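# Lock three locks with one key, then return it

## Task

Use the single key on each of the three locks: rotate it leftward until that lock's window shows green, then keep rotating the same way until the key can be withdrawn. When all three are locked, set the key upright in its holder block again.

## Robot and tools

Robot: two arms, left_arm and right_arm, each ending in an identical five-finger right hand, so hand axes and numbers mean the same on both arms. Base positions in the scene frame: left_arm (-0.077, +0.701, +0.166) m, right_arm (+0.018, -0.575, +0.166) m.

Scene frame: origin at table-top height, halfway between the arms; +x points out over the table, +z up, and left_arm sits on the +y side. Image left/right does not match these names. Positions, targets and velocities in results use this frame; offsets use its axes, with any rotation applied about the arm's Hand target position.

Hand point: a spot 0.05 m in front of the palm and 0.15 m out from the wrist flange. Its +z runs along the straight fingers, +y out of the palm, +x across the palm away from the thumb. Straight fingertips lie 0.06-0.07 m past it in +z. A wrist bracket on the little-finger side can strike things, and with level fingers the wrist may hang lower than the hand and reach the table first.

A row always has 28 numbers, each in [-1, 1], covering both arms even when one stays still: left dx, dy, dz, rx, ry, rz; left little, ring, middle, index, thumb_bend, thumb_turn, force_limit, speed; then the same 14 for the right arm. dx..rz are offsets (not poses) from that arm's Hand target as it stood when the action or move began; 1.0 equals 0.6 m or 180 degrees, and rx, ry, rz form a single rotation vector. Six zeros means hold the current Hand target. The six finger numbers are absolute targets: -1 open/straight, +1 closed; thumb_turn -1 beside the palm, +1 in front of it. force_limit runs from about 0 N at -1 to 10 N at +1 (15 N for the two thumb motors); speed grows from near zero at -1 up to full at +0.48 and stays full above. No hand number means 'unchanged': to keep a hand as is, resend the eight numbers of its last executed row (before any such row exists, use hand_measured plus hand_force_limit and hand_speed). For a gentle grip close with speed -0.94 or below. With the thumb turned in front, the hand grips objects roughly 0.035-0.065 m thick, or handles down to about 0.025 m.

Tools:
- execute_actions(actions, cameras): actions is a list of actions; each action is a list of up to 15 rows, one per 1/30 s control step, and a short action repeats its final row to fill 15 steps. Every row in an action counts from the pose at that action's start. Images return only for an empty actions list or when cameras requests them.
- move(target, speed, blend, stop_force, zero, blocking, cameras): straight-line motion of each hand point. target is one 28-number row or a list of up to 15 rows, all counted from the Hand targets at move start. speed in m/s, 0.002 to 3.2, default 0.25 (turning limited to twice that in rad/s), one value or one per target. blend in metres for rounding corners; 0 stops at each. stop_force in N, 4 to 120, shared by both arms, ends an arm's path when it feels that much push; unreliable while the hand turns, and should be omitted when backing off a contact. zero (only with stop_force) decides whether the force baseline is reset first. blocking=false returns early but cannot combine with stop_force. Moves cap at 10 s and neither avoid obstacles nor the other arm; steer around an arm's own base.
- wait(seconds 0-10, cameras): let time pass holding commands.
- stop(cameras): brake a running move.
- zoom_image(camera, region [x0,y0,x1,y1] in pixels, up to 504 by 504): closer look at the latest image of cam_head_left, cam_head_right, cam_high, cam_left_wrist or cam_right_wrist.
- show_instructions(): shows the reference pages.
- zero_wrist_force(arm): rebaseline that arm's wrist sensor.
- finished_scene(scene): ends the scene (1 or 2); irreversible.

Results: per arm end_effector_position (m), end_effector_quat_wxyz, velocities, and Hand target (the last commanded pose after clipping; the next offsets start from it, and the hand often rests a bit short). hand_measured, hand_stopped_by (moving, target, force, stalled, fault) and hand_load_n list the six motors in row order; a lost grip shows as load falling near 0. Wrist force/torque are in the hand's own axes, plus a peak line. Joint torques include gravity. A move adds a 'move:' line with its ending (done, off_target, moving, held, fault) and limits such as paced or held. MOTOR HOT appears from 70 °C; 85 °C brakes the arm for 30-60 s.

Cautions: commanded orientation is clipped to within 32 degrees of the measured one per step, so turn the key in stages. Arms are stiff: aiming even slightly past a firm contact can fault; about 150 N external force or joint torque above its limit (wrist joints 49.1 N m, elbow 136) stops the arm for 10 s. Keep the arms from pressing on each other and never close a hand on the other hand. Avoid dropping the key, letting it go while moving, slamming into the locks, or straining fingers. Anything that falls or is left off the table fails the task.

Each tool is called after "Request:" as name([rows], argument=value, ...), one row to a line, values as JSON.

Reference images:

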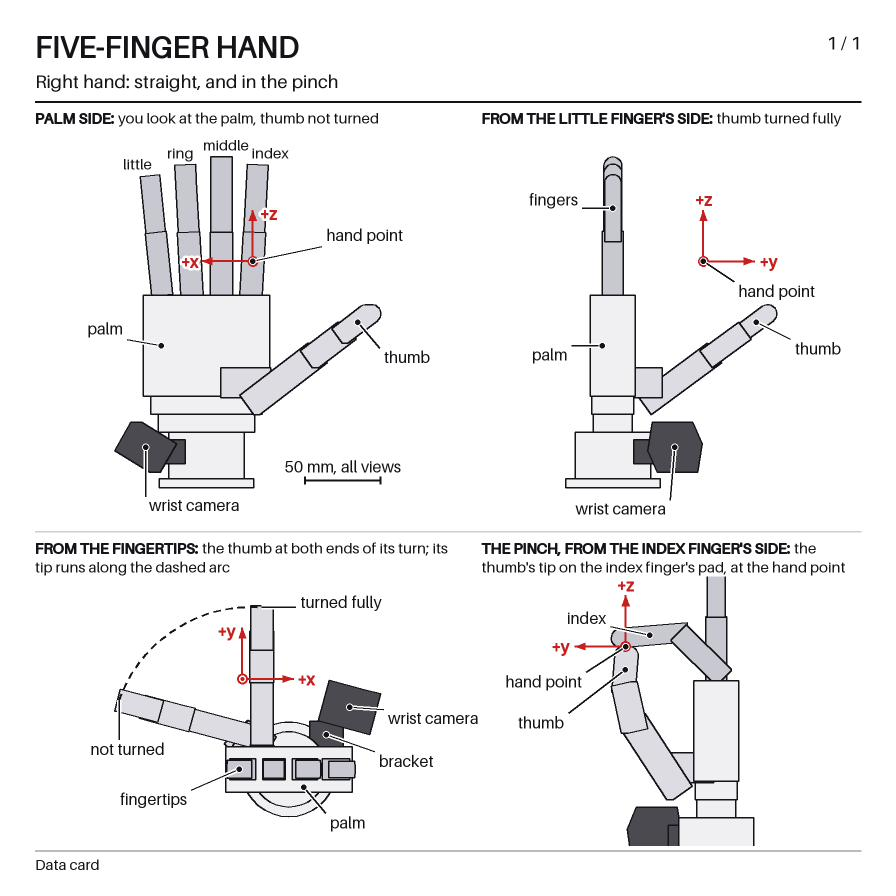

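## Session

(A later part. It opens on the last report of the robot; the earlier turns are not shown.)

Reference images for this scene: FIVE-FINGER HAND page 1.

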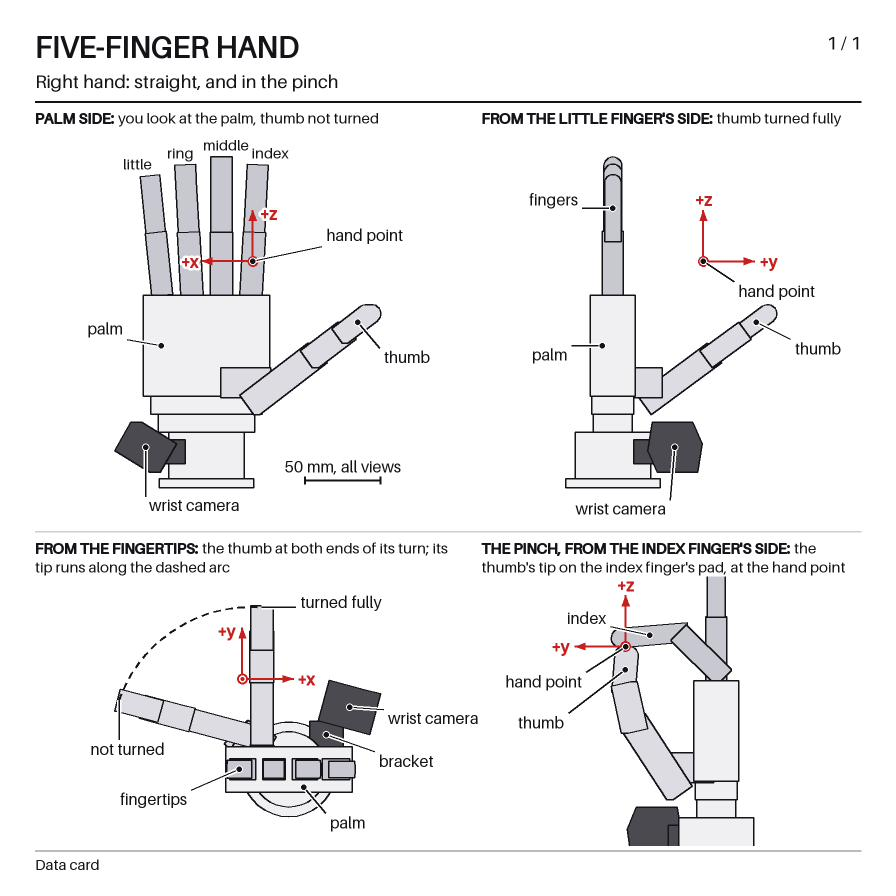

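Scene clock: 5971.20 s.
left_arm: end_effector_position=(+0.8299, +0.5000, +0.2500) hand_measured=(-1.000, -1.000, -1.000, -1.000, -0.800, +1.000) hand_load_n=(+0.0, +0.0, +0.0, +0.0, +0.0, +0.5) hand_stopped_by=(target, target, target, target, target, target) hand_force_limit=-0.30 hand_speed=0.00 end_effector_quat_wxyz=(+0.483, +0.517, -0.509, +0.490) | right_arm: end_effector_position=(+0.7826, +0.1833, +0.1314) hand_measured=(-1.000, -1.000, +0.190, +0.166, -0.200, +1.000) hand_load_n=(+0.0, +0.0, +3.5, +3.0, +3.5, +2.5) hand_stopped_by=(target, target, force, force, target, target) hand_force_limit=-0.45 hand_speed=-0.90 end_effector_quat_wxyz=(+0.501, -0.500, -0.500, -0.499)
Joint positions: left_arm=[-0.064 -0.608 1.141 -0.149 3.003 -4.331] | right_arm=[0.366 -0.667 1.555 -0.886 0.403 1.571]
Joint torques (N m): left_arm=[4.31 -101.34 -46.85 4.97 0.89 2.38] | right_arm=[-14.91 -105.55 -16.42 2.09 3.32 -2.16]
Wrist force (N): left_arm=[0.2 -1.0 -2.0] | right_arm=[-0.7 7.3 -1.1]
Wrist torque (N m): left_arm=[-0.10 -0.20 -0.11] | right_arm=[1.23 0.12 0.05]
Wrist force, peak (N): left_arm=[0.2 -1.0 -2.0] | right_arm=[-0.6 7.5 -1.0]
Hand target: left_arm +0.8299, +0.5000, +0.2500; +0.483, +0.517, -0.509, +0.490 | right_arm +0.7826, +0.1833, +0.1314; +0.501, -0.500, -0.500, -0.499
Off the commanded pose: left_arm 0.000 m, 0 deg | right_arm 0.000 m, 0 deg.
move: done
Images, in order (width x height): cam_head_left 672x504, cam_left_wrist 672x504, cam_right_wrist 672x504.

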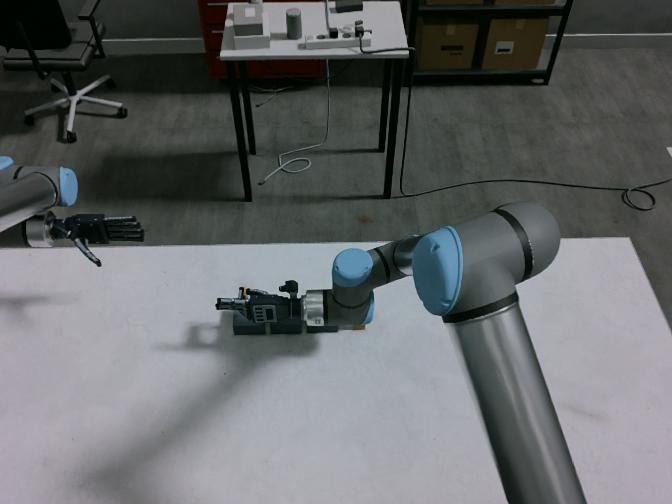

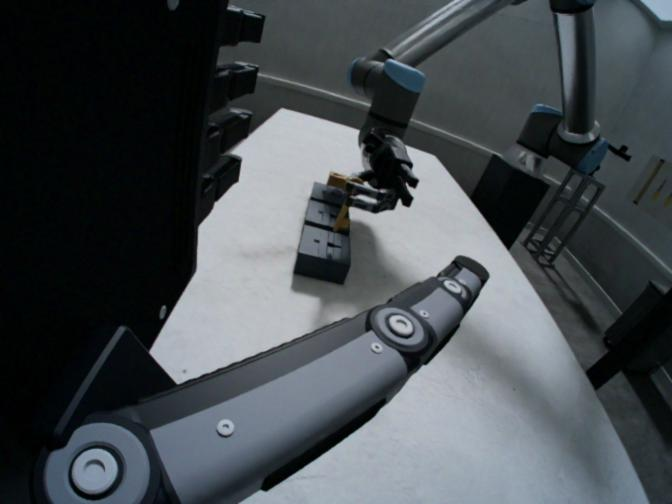

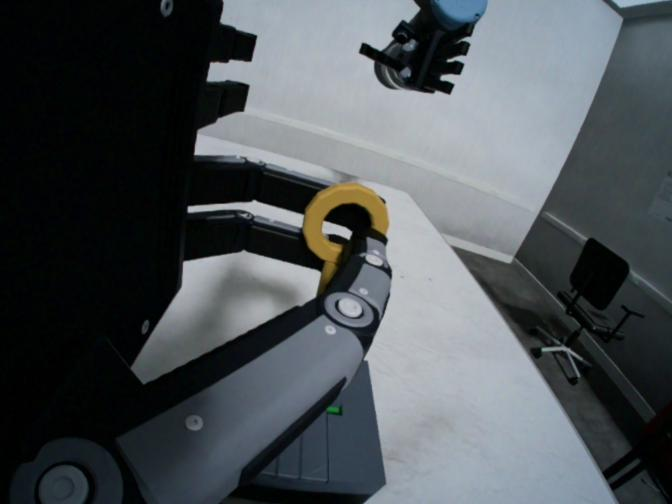

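Request:
move([
  [0,0,0,0,0,0,-1,-1,-1,-1,-0.8,1,-0.3,0,0,-0.4883,0,0,0,0,-1,-1,0.72,0.73,-0.2,1,-0.45,-0.9],
], speed=0.12)

Request:
move([
  [0,-0.55,-0.0333,0,0,0,-1,-1,-1,-1,-0.8,1,-0.3,0,0,0,0,0,0,0,-1,-1,0.72,0.73,-0.2,1,-0.45,-0.9],
], speed=0.2, cameras=["cam_left_wrist","cam_right_wrist","cam_head_left","cam_head_right"])

Request:
zoom_image(camera="cam_left_wrist", region=[290, 210, 390, 310])

Request:
zoom_image(camera="cam_head_left", region=[210, 250, 400, 350])

Scene clock: 6006.70 s.
left_arm: end_effector_position=(+0.8299, +0.5000, +0.2500) hand_measured=(-1.000, -1.000, -1.000, -1.000, -0.800, +1.000) hand_load_n=(+0.0, +0.0, +0.5, +0.0, +0.0, +0.0) hand_stopped_by=(target, target, target, target, target, target) hand_force_limit=-0.30 hand_speed=0.00 end_effector_quat_wxyz=(+0.483, +0.517, -0.509, +0.490) | right_arm: end_effector_position=(+0.7826, -0.1096, +0.1314) hand_measured=(-1.000, -1.000, +0.190, +0.166, -0.200, +1.000) hand_load_n=(+0.0, +0.0, +3.5, +3.5, +3.5, +2.0) hand_stopped_by=(target, target, force, force, target, target) hand_force_limit=-0.45 hand_speed=-0.90 end_effector_quat_wxyz=(+0.501, -0.500, -0.500, -0.499)
Joint positions: left_arm=[-0.064 -0.608 1.141 -0.149 3.003 -4.331] | right_arm=[-0.004 -0.786 1.842 -1.032 0.033 1.549]
Joint torques (N m): left_arm=[4.88 -100.39 -47.09 4.84 1.03 2.17] | right_arm=[-18.75 -91.21 -9.14 -2.5 -3.63 -2.56]
Wrist force (N): left_arm=[-0.2 -0.9 -1.8] | right_arm=[-0.1 7.1 -1.1]
Wrist torque (N m): left_arm=[-0.09 -0.14 -0.13] | right_arm=[1.18 0.04 0.39]
Wrist force, peak (N): left_arm=[-0.1 -0.9 -2.1] | right_arm=[-0.6 7.7 -1.4]
Hand target: left_arm +0.8299, +0.5000, +0.2500; +0.483, +0.517, -0.509, +0.490 | right_arm +0.7826, -0.1097, +0.1314; +0.501, -0.500, -0.500, -0.499
Off the commanded pose: left_arm 0.000 m, 0 deg | right_arm 0.000 m, 0 deg.
move: done

Scene clock: 6008.83 s.
left_arm: end_effector_position=(+0.8299, +0.1702, +0.2300) hand_measured=(-1.000, -1.000, -1.000, -1.000, -0.800, +1.000) hand_load_n=(+0.0, +0.0, +0.0, +0.0, +0.0, +0.0) hand_stopped_by=(target, target, target, target, target, target) hand_force_limit=-0.30 hand_speed=0.00 end_effector_quat_wxyz=(+0.483, +0.517, -0.509, +0.490) | right_arm: end_effector_position=(+0.7826, -0.1097, +0.1314) hand_measured=(-1.000, -1.000, +0.190, +0.166, -0.200, +1.000) hand_load_n=(+0.0, +0.0, +3.5, +3.5, +4.0, +2.0) hand_stopped_by=(target, target, force, force, target, target) hand_force_limit=-0.45 hand_speed=-0.90 end_effector_quat_wxyz=(+0.501, -0.500, -0.500, -0.499)
Joint positions: left_arm=[-0.394 -0.592 1.134 -0.425 2.681 -4.608] | right_arm=[-0.005 -0.786 1.842 -1.031 0.033 1.548]
Joint torques (N m): left_arm=[-18.5 -95.63 -47.45 3.38 -1.83 -2.67] | right_arm=[-16.3 -81.5 -24.88 3.19 -3.4 -2.54]
Wrist force (N): left_arm=[0.2 -0.9 -1.9] | right_arm=[-0.2 7.1 -0.9]
Wrist torque (N m): left_arm=[-0.08 -0.20 0.03] | right_arm=[1.18 0.06 0.39]
Wrist force, peak (N): left_arm=[-0.1 -0.9 -3.3] | right_arm=[-0.3 7.3 -1.0]
Hand target: left_arm +0.8299, +0.1700, +0.2300; +0.483, +0.517, -0.509, +0.490 | right_arm +0.7826, -0.1097, +0.1314; +0.501, -0.500, -0.500, -0.499
Off the commanded pose: left_arm 0.000 m, 0 deg | right_arm 0.000 m, 0 deg.
move: done
Images, in order (width x height): cam_head_left 672x504, cam_head_right 672x504, cam_left_wrist 672x504, cam_right_wrist 672x504.

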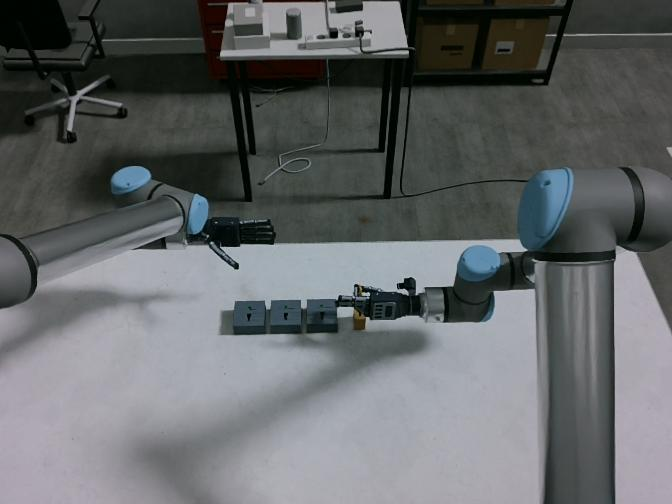

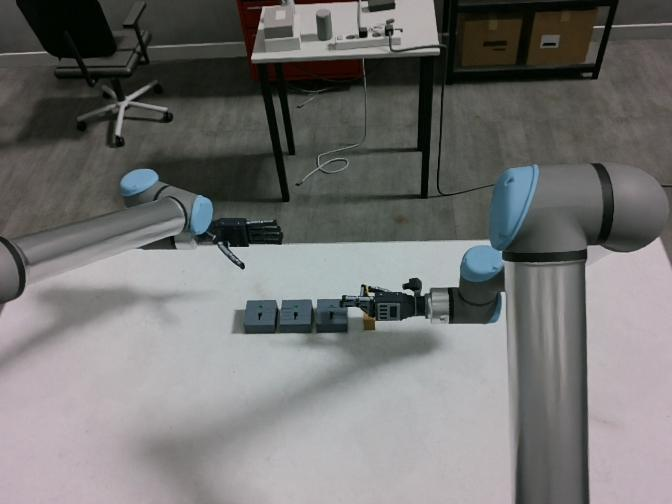

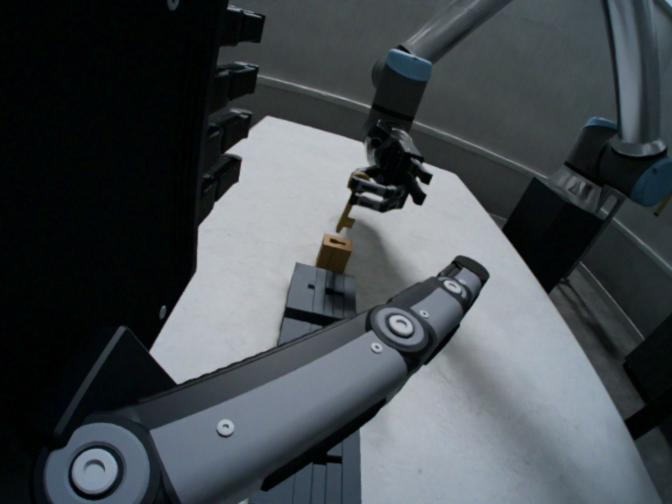

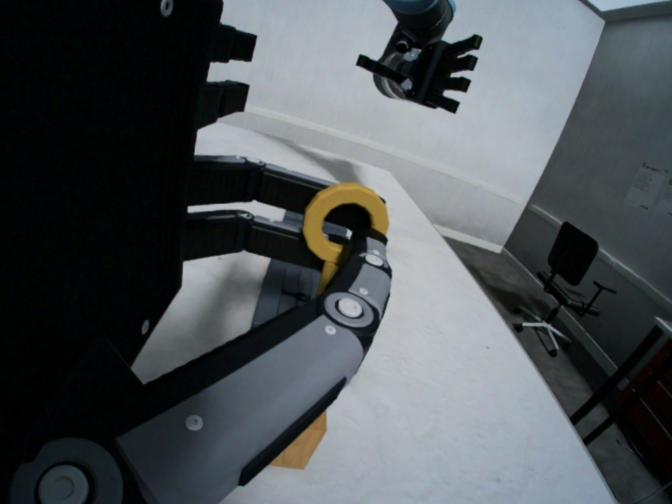

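Scaled by 5.040 from the camera's 672x504 image, which has a finer 960x720 frame.

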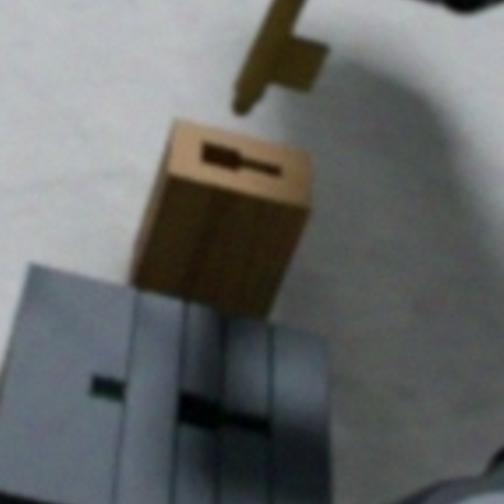

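Scaled by 2.653 from the camera's 672x504 image, which has a finer 960x720 frame.

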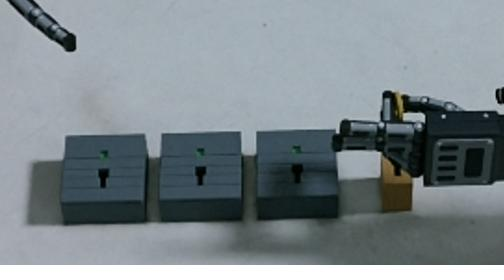

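Request:
move([
  [0,0,0,0,0,0,-1,-1,-1,-1,-0.8,1,-0.3,0,0,0,-0.025,0,0,0,-1,-1,0.72,0.73,-0.2,1,-0.45,-0.9],
], speed=0.04, stop_force=4, cameras=["cam_left_wrist"])

Request:
zoom_image(camera="cam_left_wrist", region=[305, 200, 365, 260])

Scene clock: 6021.17 s.
left_arm: end_effector_position=(+0.8299, +0.1700, +0.2300) hand_measured=(-1.000, -1.000, -1.000, -1.000, -0.800, +1.000) hand_load_n=(+0.0, +0.0, +0.0, +0.0, +0.0, +0.0) hand_stopped_by=(target, target, target, target, target, target) hand_force_limit=-0.30 hand_speed=0.00 end_effector_quat_wxyz=(+0.483, +0.517, -0.509, +0.490) | right_arm: end_effector_position=(+0.7826, -0.1097, +0.1163) hand_measured=(-1.000, -1.000, +0.190, +0.166, -0.200, +1.000) hand_load_n=(+0.0, +0.0, +3.5, +3.5, +4.0, +2.0) hand_stopped_by=(target, target, force, force, target, target) hand_force_limit=-0.45 hand_speed=-0.90 end_effector_quat_wxyz=(+0.501, -0.500, -0.500, -0.499)
Joint positions: left_arm=[-0.394 -0.592 1.134 -0.425 2.681 -4.608] | right_arm=[-0.005 -0.763 1.838 -1.048 0.033 1.546]
Joint torques (N m): left_arm=[-13.89 -100.81 -49.19 3.59 -1.49 -1.83] | right_arm=[-12 -91.26 -8.82 -2.3 -2.75 2.49]
Wrist force (N): left_arm=[0.1 -0.7 -1.7] | right_arm=[-0.1 7.0 -1.0]
Wrist torque (N m): left_arm=[-0.08 -0.21 0.03] | right_arm=[1.20 0.04 0.14]
Wrist force, peak (N): left_arm=[0.1 -0.7 -2.2] | right_arm=[-0.2 7.4 -1.1]
Hand target: left_arm +0.8299, +0.1700, +0.2300; +0.483, +0.517, -0.509, +0.490 | right_arm +0.7826, -0.1097, +0.1164; +0.501, -0.500, -0.500, -0.499
Off the commanded pose: left_arm 0.000 m, 0 deg | right_arm 0.000 m, 0 deg.
move: done
Images, in order (width x height): cam_left_wrist 672x504.

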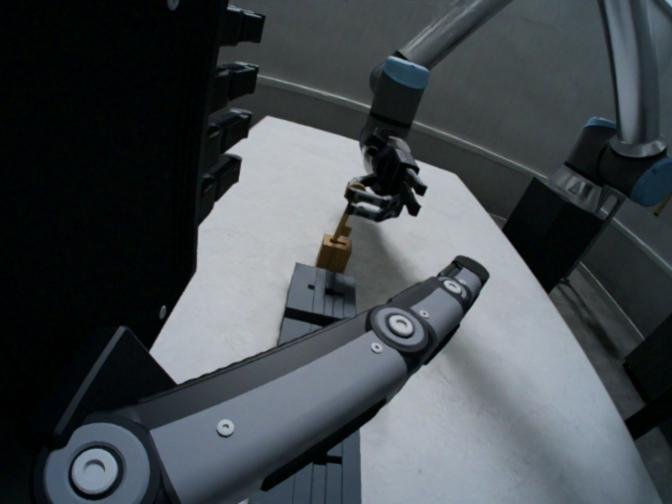

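Scaled by 8.400 from the camera's 672x504 image, which has a finer 960x720 frame.

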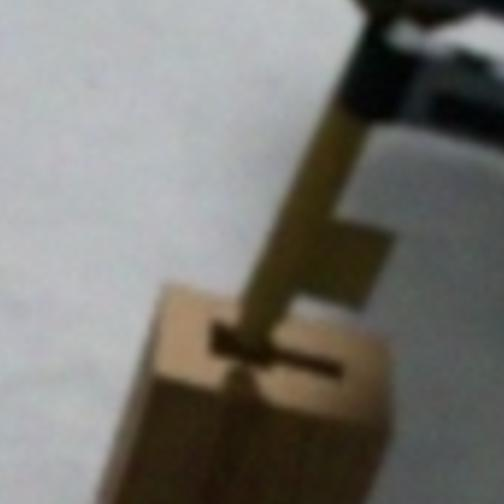

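Request:
move([
  [0,0,0,0,0,0,-1,-1,-1,-1,-0.8,1,-0.3,0,0,-0.0045,0,0,0,0,-1,-1,0.72,0.73,-0.2,1,-0.45,-0.9],
], speed=0.04, cameras=["cam_left_wrist","cam_head_left","cam_head_right","cam_right_wrist"])

Request:
zoom_image(camera="cam_left_wrist", region=[305, 200, 365, 260])

Request:
zoom_image(camera="cam_head_left", region=[330, 280, 390, 340])

Request:
zoom_image(camera="cam_head_right", region=[340, 280, 400, 340])

Scene clock: 6060.93 s.
left_arm: end_effector_position=(+0.8299, +0.1700, +0.2300) hand_measured=(-1.000, -1.000, -1.000, -1.000, -0.800, +1.000) hand_load_n=(+0.5, +0.0, +0.0, +0.0, +0.0, +0.0) hand_stopped_by=(target, target, target, target, target, target) hand_force_limit=-0.30 hand_speed=0.00 end_effector_quat_wxyz=(+0.483, +0.517, -0.509, +0.490) | right_arm: end_effector_position=(+0.7826, -0.1123, +0.1164) hand_measured=(-1.000, -1.000, +0.190, +0.166, -0.200, +1.000) hand_load_n=(+0.0, +0.0, +3.5, +3.0, +3.5, +2.0) hand_stopped_by=(target, target, force, force, target, target) hand_force_limit=-0.45 hand_speed=-0.90 end_effector_quat_wxyz=(+0.501, -0.500, -0.500, -0.499)
Joint positions: left_arm=[-0.394 -0.592 1.134 -0.425 2.681 -4.608] | right_arm=[-0.008 -0.764 1.839 -1.048 0.029 1.546]
Joint torques (N m): left_arm=[-12 -100.72 -48.79 3.61 -1.39 -0.65] | right_arm=[-15.81 -91.13 -9.86 -1.65 -3.37 -2.28]
Wrist force (N): left_arm=[0.3 -0.8 -1.8] | right_arm=[-0.1 7.2 -0.8]
Wrist torque (N m): left_arm=[-0.08 -0.23 0.05] | right_arm=[1.20 0.03 0.31]
Wrist force, peak (N): left_arm=[0.0 -0.8 -2.2] | right_arm=[-0.5 7.4 -0.8]
Hand target: left_arm +0.8299, +0.1700, +0.2300; +0.483, +0.517, -0.509, +0.490 | right_arm +0.7826, -0.1124, +0.1164; +0.501, -0.500, -0.500, -0.499
Off the commanded pose: left_arm 0.000 m, 0 deg | right_arm 0.000 m, 0 deg.
move: done
Images, in order (width x height): cam_head_left 672x504, cam_head_right 672x504, cam_left_wrist 672x504, cam_right_wrist 672x504.

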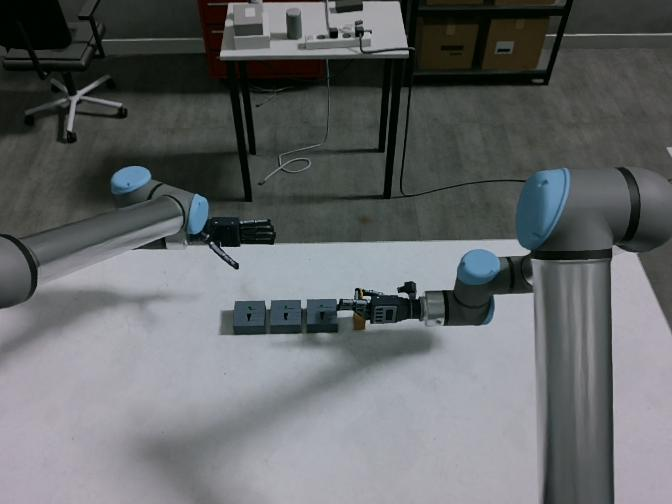

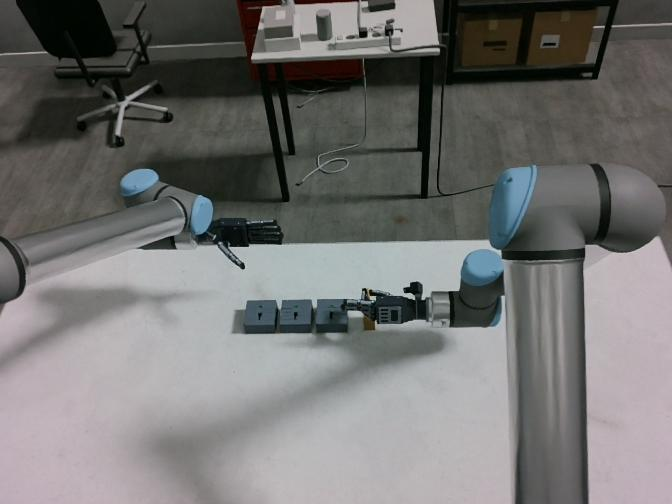

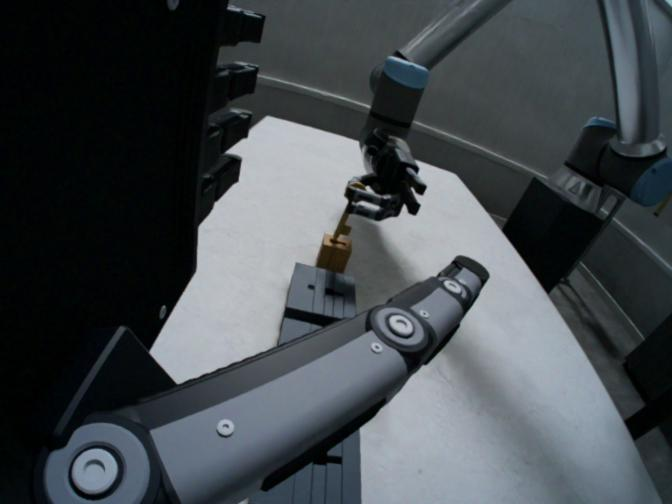

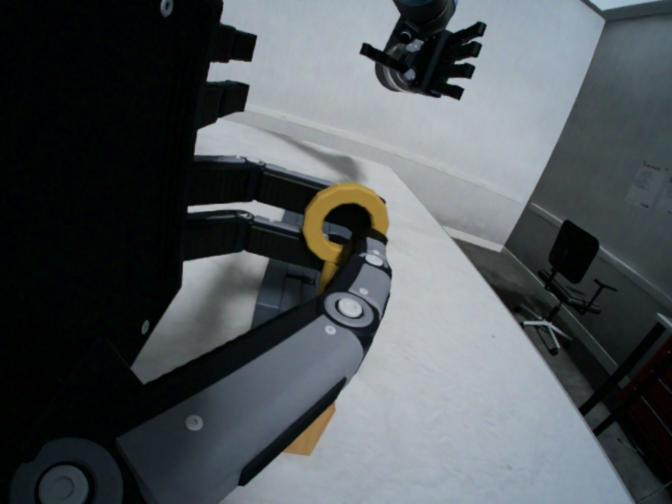

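Scaled by 8.400 from the camera's 672x504 image, which has a finer 960x720 frame.

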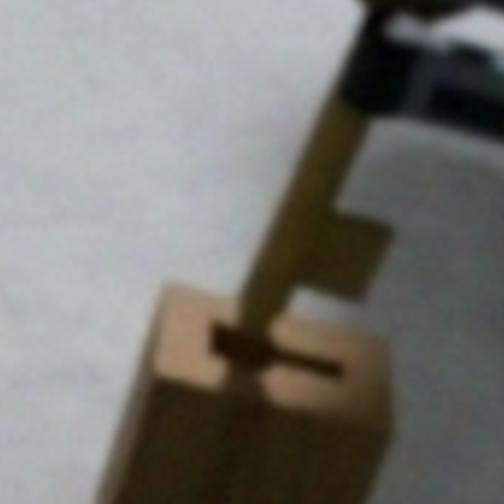

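Scaled by 8.400 from the camera's 672x504 image, which has a finer 960x720 frame.

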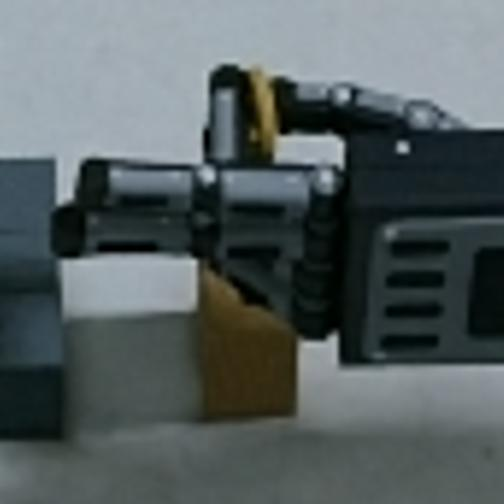

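Scaled by 8.400 from the camera's 672x504 image, which has a finer 960x720 frame.

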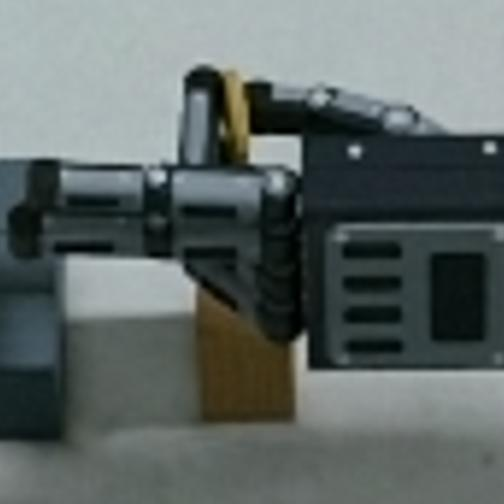

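Request:
move([
  [0,0,0,0,0,0,-1,-1,-1,-1,-0.8,1,-0.3,0,0,0,-0.00833,0,0,0,-1,-1,0.72,0.73,-0.2,1,-0.45,-0.9],
], speed=0.015, stop_force=4, cameras=["cam_left_wrist"])

Request:
zoom_image(camera="cam_left_wrist", region=[315, 220, 355, 260])

Scene clock: 6145.83 s.
left_arm: end_effector_position=(+0.8299, +0.1700, +0.2300) hand_measured=(-1.000, -1.000, -1.000, -1.000, -0.800, +1.000) hand_load_n=(+0.0, +0.0, +0.0, +0.0, +0.0, +0.0) hand_stopped_by=(target, target, target, target, target, target) hand_force_limit=-0.30 hand_speed=0.00 end_effector_quat_wxyz=(+0.483, +0.517, -0.509, +0.490) | right_arm: end_effector_position=(+0.7827, -0.1124, +0.1114) hand_measured=(-1.000, -1.000, +0.190, +0.166, -0.200, +1.000) hand_load_n=(+0.0, +0.0, +3.5, +3.5, +3.5, +2.0) hand_stopped_by=(target, target, force, force, target, target) hand_force_limit=-0.45 hand_speed=-0.90 end_effector_quat_wxyz=(+0.501, -0.500, -0.500, -0.499)
Joint positions: left_arm=[-0.394 -0.592 1.134 -0.425 2.681 -4.608] | right_arm=[-0.008 -0.756 1.838 -1.053 0.029 1.544]
Joint torques (N m): left_arm=[-11.58 -101 -49.04 3.24 -1.01 0.95] | right_arm=[-16.39 -79.56 -9.63 -3.41 -2.88 2.61]
Wrist force (N): left_arm=[0.2 -1.0 -1.7] | right_arm=[-0.3 7.3 -0.8]
Wrist torque (N m): left_arm=[-0.12 -0.21 0.02] | right_arm=[1.21 0.06 0.27]
Wrist force, peak (N): left_arm=[0.1 -0.9 -2.2] | right_arm=[-0.4 7.5 -1.0]
Hand target: left_arm +0.8299, +0.1700, +0.2300; +0.483, +0.517, -0.509, +0.490 | right_arm +0.7826, -0.1124, +0.1114; +0.501, -0.500, -0.500, -0.499
Off the commanded pose: left_arm 0.000 m, 0 deg | right_arm 0.000 m, 0 deg.
move: done
Images, in order (width x height): cam_left_wrist 672x504.

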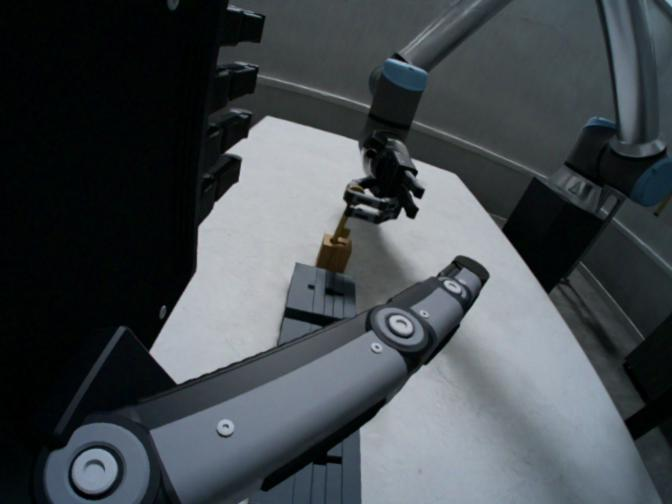

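Scaled by 12.600 from the camera's 672x504 image, which has a finer 960x720 frame.

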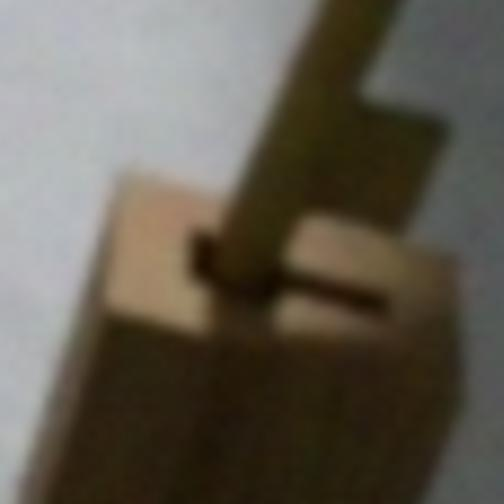

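Request:
move([
  [0,0,0,0,0,0,-1,-1,-1,-1,-0.8,1,-0.3,0,0,0,-0.01333,0,0,0,-1,-1,0.72,0.73,-0.2,1,-0.45,-0.9],
], speed=0.008, stop_force=4, cameras=["cam_left_wrist"])

Request:
zoom_image(camera="cam_left_wrist", region=[315, 220, 355, 260])

Scene clock: 6177.53 s.
left_arm: end_effector_position=(+0.8299, +0.1700, +0.2300) hand_measured=(-1.000, -1.000, -1.000, -1.000, -0.800, +1.000) hand_load_n=(+0.0, +0.0, +0.0, +0.0, +0.0, +0.0) hand_stopped_by=(target, target, target, target, target, target) hand_force_limit=-0.30 hand_speed=0.00 end_effector_quat_wxyz=(+0.483, +0.517, -0.509, +0.490) | right_arm: end_effector_position=(+0.7826, -0.1124, +0.1033) hand_measured=(-1.000, -1.000, +0.190, +0.166, -0.200, +1.000) hand_load_n=(+0.0, +0.0, +3.5, +3.5, +3.5, +2.0) hand_stopped_by=(target, target, force, force, target, target) hand_force_limit=-0.45 hand_speed=-0.90 end_effector_quat_wxyz=(+0.501, -0.500, -0.500, -0.499)
Joint positions: left_arm=[-0.394 -0.592 1.134 -0.425 2.681 -4.608] | right_arm=[-0.008 -0.744 1.835 -1.062 0.029 1.544]
Joint torques (N m): left_arm=[-11.64 -101.99 -49.34 3.36 -0.9 1.3] | right_arm=[-10.18 -91.1 -8.73 -2.94 -2.6 2.59]
Wrist force (N): left_arm=[-0.1 -0.7 -1.9] | right_arm=[-0.5 6.8 -0.8]
Wrist torque (N m): left_arm=[-0.06 -0.18 0.03] | right_arm=[1.16 0.04 0.14]
Wrist force, peak (N): left_arm=[0.1 -1.0 -2.1] | right_arm=[0.2 7.4 -0.9]
Hand target: left_arm +0.8299, +0.1700, +0.2300; +0.483, +0.517, -0.509, +0.490 | right_arm +0.7826, -0.1124, +0.1034; +0.501, -0.500, -0.500, -0.499
Off the commanded pose: left_arm 0.000 m, 0 deg | right_arm 0.000 m, 0 deg.
move: done
Images, in order (width x height): cam_left_wrist 672x504.

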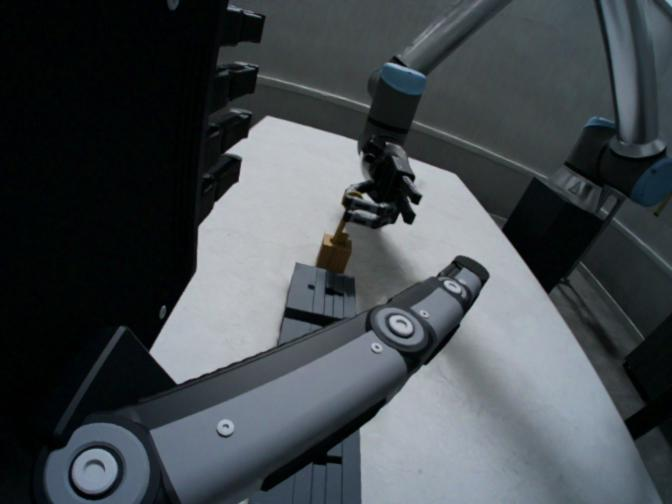

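Scaled by 12.600 from the camera's 672x504 image, which has a finer 960x720 frame.

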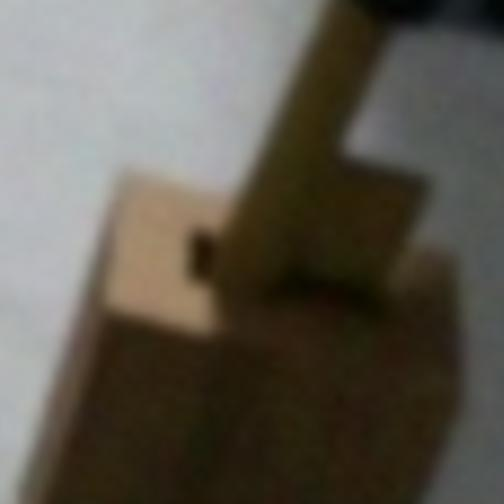

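Request:
move([
  [0,0,0,0,0,0,-1,-1,-1,-1,-0.8,1,-0.3,0,0,0,0.01333,0,0,0,-1,-1,0.72,0.73,-0.2,1,-0.45,-0.9],
  [0,0,0,0,0,0,-1,-1,-1,-1,-0.8,1,-0.3,0,0.00333,-0.01167,0.01333,0,0,0,-1,-1,0.72,0.73,-0.2,1,-0.45,-0.9],
], speed=0.04, cameras=["cam_left_wrist"])

Request:
zoom_image(camera="cam_left_wrist", region=[315, 220, 355, 260])

Scene clock: 6206.60 s.
left_arm: end_effector_position=(+0.8299, +0.1700, +0.2300) hand_measured=(-1.000, -1.000, -1.000, -1.000, -0.800, +1.000) hand_load_n=(+0.0, +0.0, +0.0, +0.0, +0.0, +0.0) hand_stopped_by=(target, target, target, target, target, target) hand_force_limit=-0.30 hand_speed=0.00 end_effector_quat_wxyz=(+0.483, +0.517, -0.509, +0.490) | right_arm: end_effector_position=(+0.7845, -0.1193, +0.1114) hand_measured=(-1.000, -1.000, +0.190, +0.166, -0.202, +1.000) hand_load_n=(+0.0, +0.0, +2.0, +5.5, +4.5, +3.0) hand_stopped_by=(target, target, force, force, target, target) hand_force_limit=-0.45 hand_speed=-0.90 end_effector_quat_wxyz=(+0.501, -0.500, -0.500, -0.499) end_effector_velocity=(+0.001, -0.001, -0.001) end_effector_angular_velocity=(+0.000, +0.000, -0.001)
Joint positions: left_arm=[-0.394 -0.592 1.134 -0.425 2.681 -4.608] | right_arm=[-0.018 -0.756 1.838 -1.054 0.019 1.546]
Joint velocities: left_arm=[within noise] | right_arm=[-0.001 0.001 -0.002 0.006 -0.001 -0.005]
Joint torques (N m): left_arm=[-11.07 -101.65 -48.74 3.43 -0.64 1.19] | right_arm=[-13.8 -71.3 -27.4 2.83 -3.14 -2.08]
Wrist force (N): left_arm=[0.3 -0.8 -1.8] | right_arm=[0.3 6.8 -0.1]
Wrist torque (N m): left_arm=[-0.08 -0.23 0.04] | right_arm=[1.20 0.08 0.42]
Wrist force, peak (N): left_arm=[0.3 -1.1 -2.1] | right_arm=[-0.2 7.5 -0.9]
Hand target: left_arm +0.8299, +0.1700, +0.2300; +0.483, +0.517, -0.509, +0.490 | right_arm +0.7846, -0.1194, +0.1114; +0.501, -0.500, -0.500, -0.499
Off the commanded pose: left_arm 0.000 m, 0 deg | right_arm 0.000 m, 0 deg.
move: done
Images, in order (width x height): cam_left_wrist 672x504.

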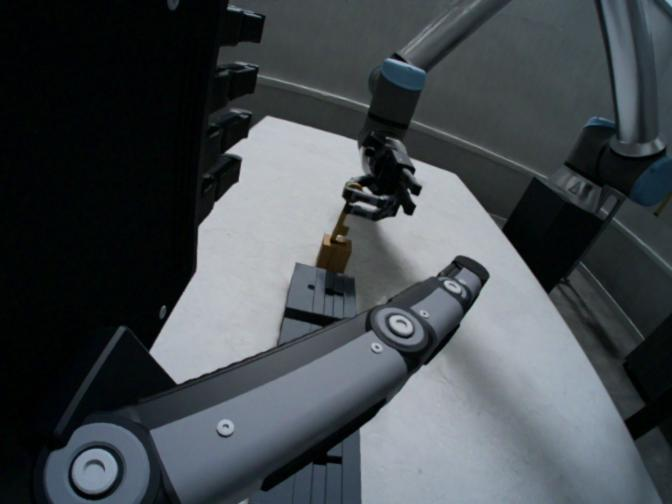

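Scaled by 12.600 from the camera's 672x504 image, which has a finer 960x720 frame.

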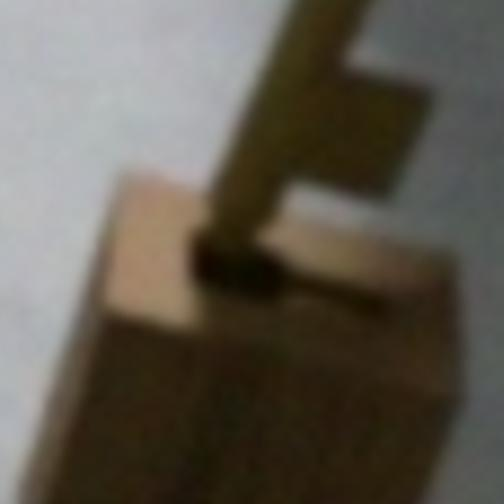

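Request:
wait(seconds=0.1, cameras=["cam_left_wrist","cam_right_wrist","cam_head_left"])

Request:
zoom_image(camera="cam_right_wrist", region=[290, 160, 410, 280])

Request:
zoom_image(camera="cam_head_left", region=[330, 280, 390, 340])

Request:
zoom_image(camera="cam_left_wrist", region=[320, 190, 380, 250])

Scene clock: 6258.63 s.
left_arm: end_effector_position=(+0.8299, +0.1700, +0.2300) hand_measured=(-1.000, -1.000, -1.000, -1.000, -0.800, +1.000) hand_load_n=(+0.0, +0.0, +0.0, +0.0, +0.0, +0.0) hand_stopped_by=(target, target, target, target, target, target) hand_force_limit=-0.30 hand_speed=0.00 end_effector_quat_wxyz=(+0.483, +0.517, -0.509, +0.490) | right_arm: end_effector_position=(+0.7846, -0.1194, +0.1114) hand_measured=(-1.000, -1.000, +0.190, +0.166, -0.202, +1.000) hand_load_n=(+0.0, +0.0, +2.0, +5.0, +4.5, +2.5) hand_stopped_by=(target, target, force, force, target, target) hand_force_limit=-0.45 hand_speed=-0.90 end_effector_quat_wxyz=(+0.501, -0.500, -0.500, -0.499)
Joint positions: left_arm=[-0.394 -0.592 1.134 -0.425 2.681 -4.608] | right_arm=[-0.018 -0.756 1.838 -1.054 0.019 1.545]
Joint torques (N m): left_arm=[-12.38 -100.33 -49.1 3.21 -0.21 1.28] | right_arm=[-18.34 -71.56 -30.23 3.42 -3.08 -2.42]
Wrist force (N): left_arm=[-0.1 -0.6 -1.8] | right_arm=[0.6 6.7 0.1]
Wrist torque (N m): left_arm=[-0.05 -0.18 0.03] | right_arm=[1.21 0.05 0.44]
Wrist force, peak (N): left_arm=[-0.1 -0.8 -2.2] | right_arm=[0.8 7.1 -0.5]
Hand target: left_arm +0.8299, +0.1700, +0.2300; +0.483, +0.517, -0.509, +0.490 | right_arm +0.7846, -0.1194, +0.1114; +0.501, -0.500, -0.500, -0.499
Off the commanded pose: left_arm 0.000 m, 0 deg | right_arm 0.000 m, 0 deg.
wait: 0.10 s; at rest from the start
Images, in order (width x height): cam_head_left 672x504, cam_left_wrist 672x504, cam_right_wrist 672x504.

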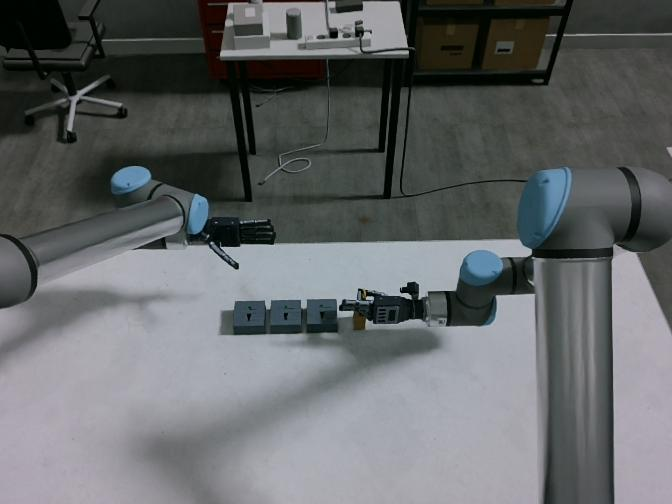

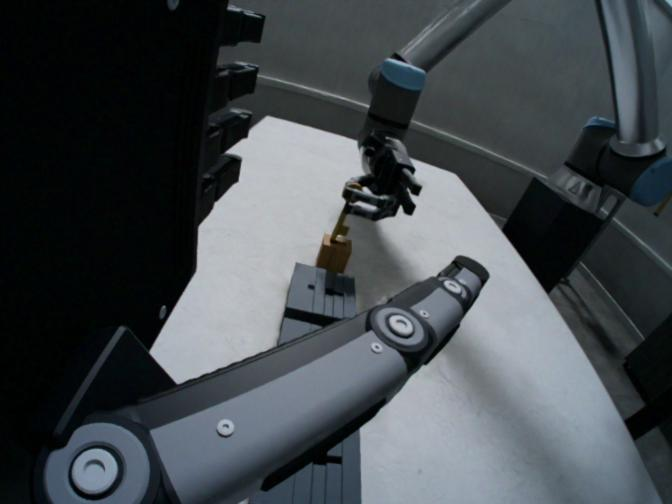

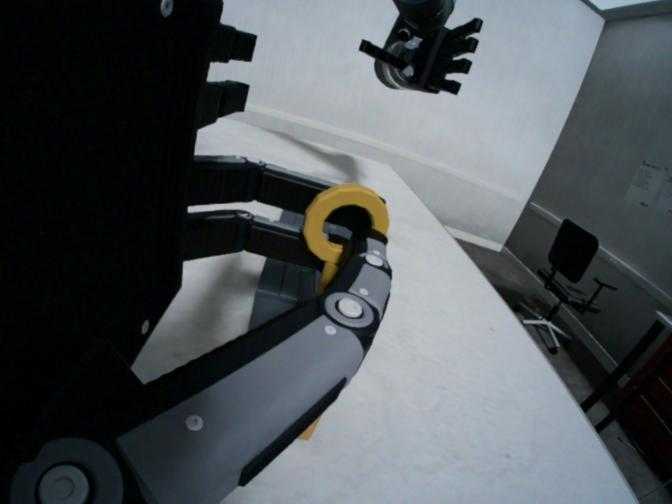

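Scaled by 4.200 from the camera's 672x504 image, which has a finer 960x720 frame.

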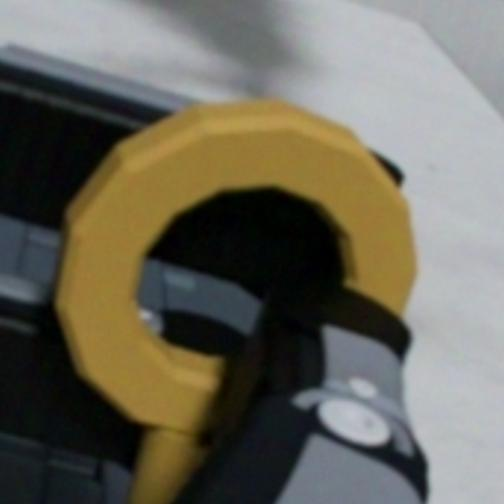

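Scaled by 8.400 from the camera's 672x504 image, which has a finer 960x720 frame.

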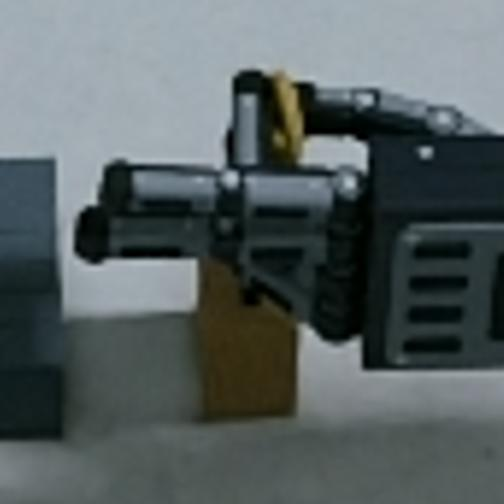

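Scaled by 8.400 from the camera's 672x504 image, which has a finer 960x720 frame.

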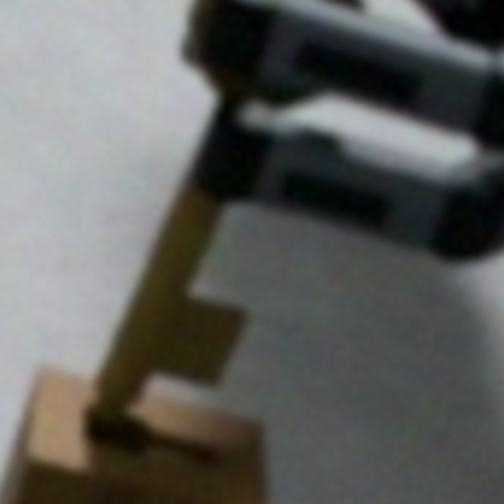

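Request:
move([
  [0,0,0,0,0,0,-1,-1,-1,-1,-0.8,1,-0.3,0,-0.00333,0.01167,0,0,0,0,-1,-1,0.72,0.73,-0.2,1,-0.45,-0.9],
], speed=0.02, cameras=["cam_left_wrist","cam_right_wrist","cam_head_left"])

Request:
zoom_image(camera="cam_left_wrist", region=[315, 220, 355, 260])

Request:
zoom_image(camera="cam_right_wrist", region=[290, 160, 410, 280])

Request:
zoom_image(camera="cam_head_left", region=[330, 280, 390, 340])

Scene clock: 6285.17 s.
left_arm: end_effector_position=(+0.8299, +0.1700, +0.2300) hand_measured=(-1.000, -1.000, -1.000, -1.000, -0.800, +1.000) hand_load_n=(+0.0, +0.0, +0.0, +0.0, +0.0, +0.0) hand_stopped_by=(target, target, target, target, target, target) hand_force_limit=-0.30 hand_speed=0.00 end_effector_quat_wxyz=(+0.483, +0.517, -0.509, +0.490) | right_arm: end_effector_position=(+0.7827, -0.1125, +0.1114) hand_measured=(-1.000, -1.000, +0.190, +0.166, -0.202, +1.000) hand_load_n=(+0.0, +0.0, +3.5, +3.0, +3.5, +2.0) hand_stopped_by=(target, target, force, force, target, target) hand_force_limit=-0.45 hand_speed=-0.90 end_effector_quat_wxyz=(+0.501, -0.500, -0.500, -0.499)
Joint positions: left_arm=[-0.394 -0.592 1.134 -0.425 2.681 -4.608] | right_arm=[-0.009 -0.756 1.838 -1.054 0.029 1.545]
Joint torques (N m): left_arm=[-11.81 -100.38 -48.65 3.45 -0.08 1.23] | right_arm=[26.32 -90.11 -8.88 3.16 2.82 -2.5]
Wrist force (N): left_arm=[0.0 -0.6 -1.9] | right_arm=[-0.2 6.9 -0.6]
Wrist torque (N m): left_arm=[-0.03 -0.18 0.03] | right_arm=[1.14 0.04 0.40]
Wrist force, peak (N): left_arm=[0.1 -0.9 -2.2] | right_arm=[1.4 7.3 -0.4]
Hand target: left_arm +0.8299, +0.1700, +0.2300; +0.483, +0.517, -0.509, +0.490 | right_arm +0.7826, -0.1124, +0.1114; +0.501, -0.500, -0.500, -0.499
Off the commanded pose: left_arm 0.000 m, 0 deg | right_arm 0.000 m, 0 deg.
move: done
Images, in order (width x height): cam_head_left 672x504, cam_left_wrist 672x504, cam_right_wrist 672x504.

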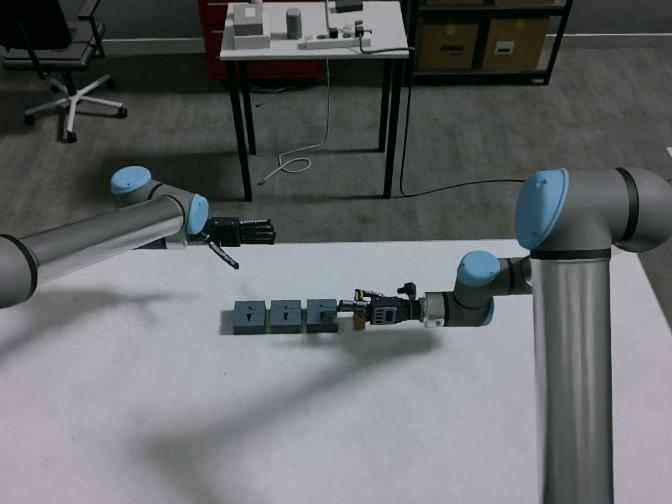

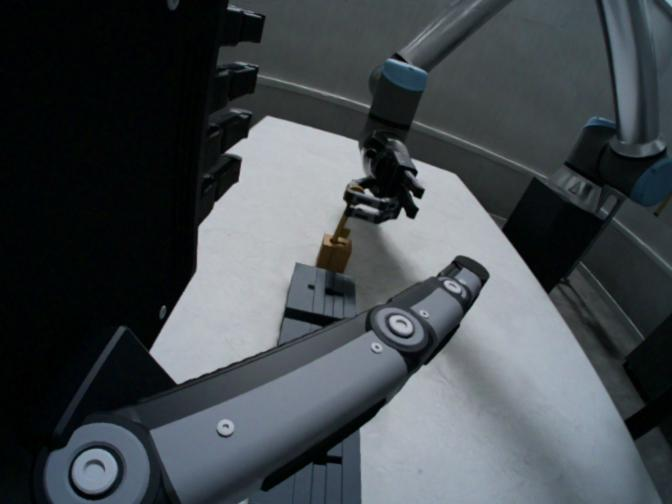

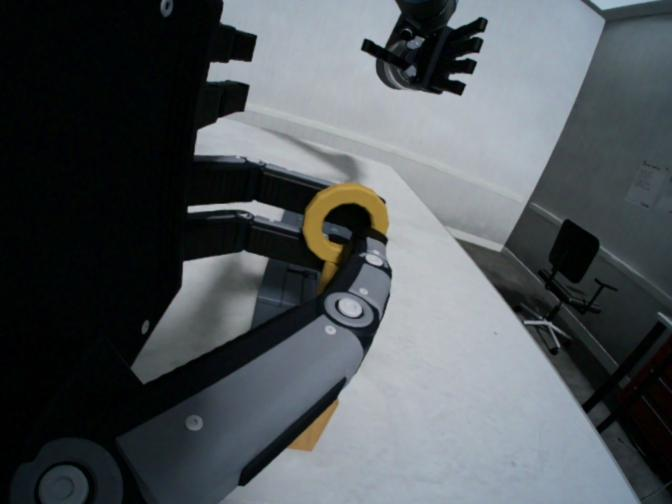

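Scaled by 12.600 from the camera's 672x504 image, which has a finer 960x720 frame.

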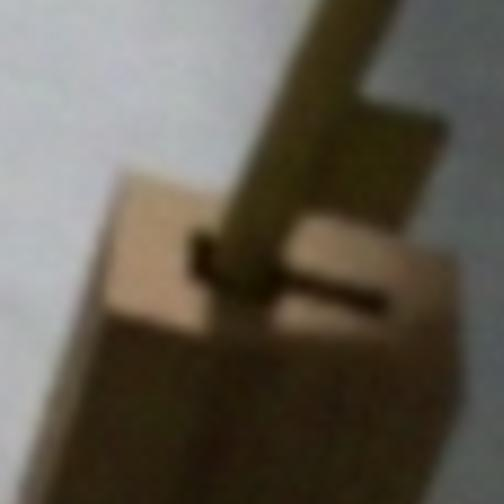

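Scaled by 4.200 from the camera's 672x504 image, which has a finer 960x720 frame.

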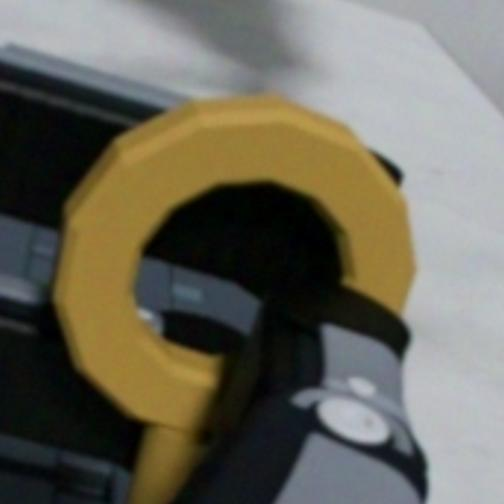

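Scaled by 8.400 from the camera's 672x504 image, which has a finer 960x720 frame.

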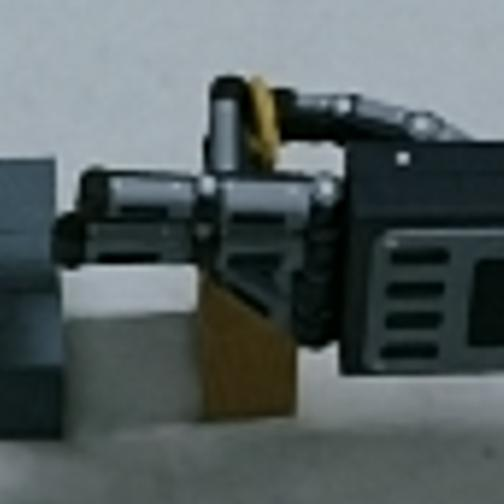

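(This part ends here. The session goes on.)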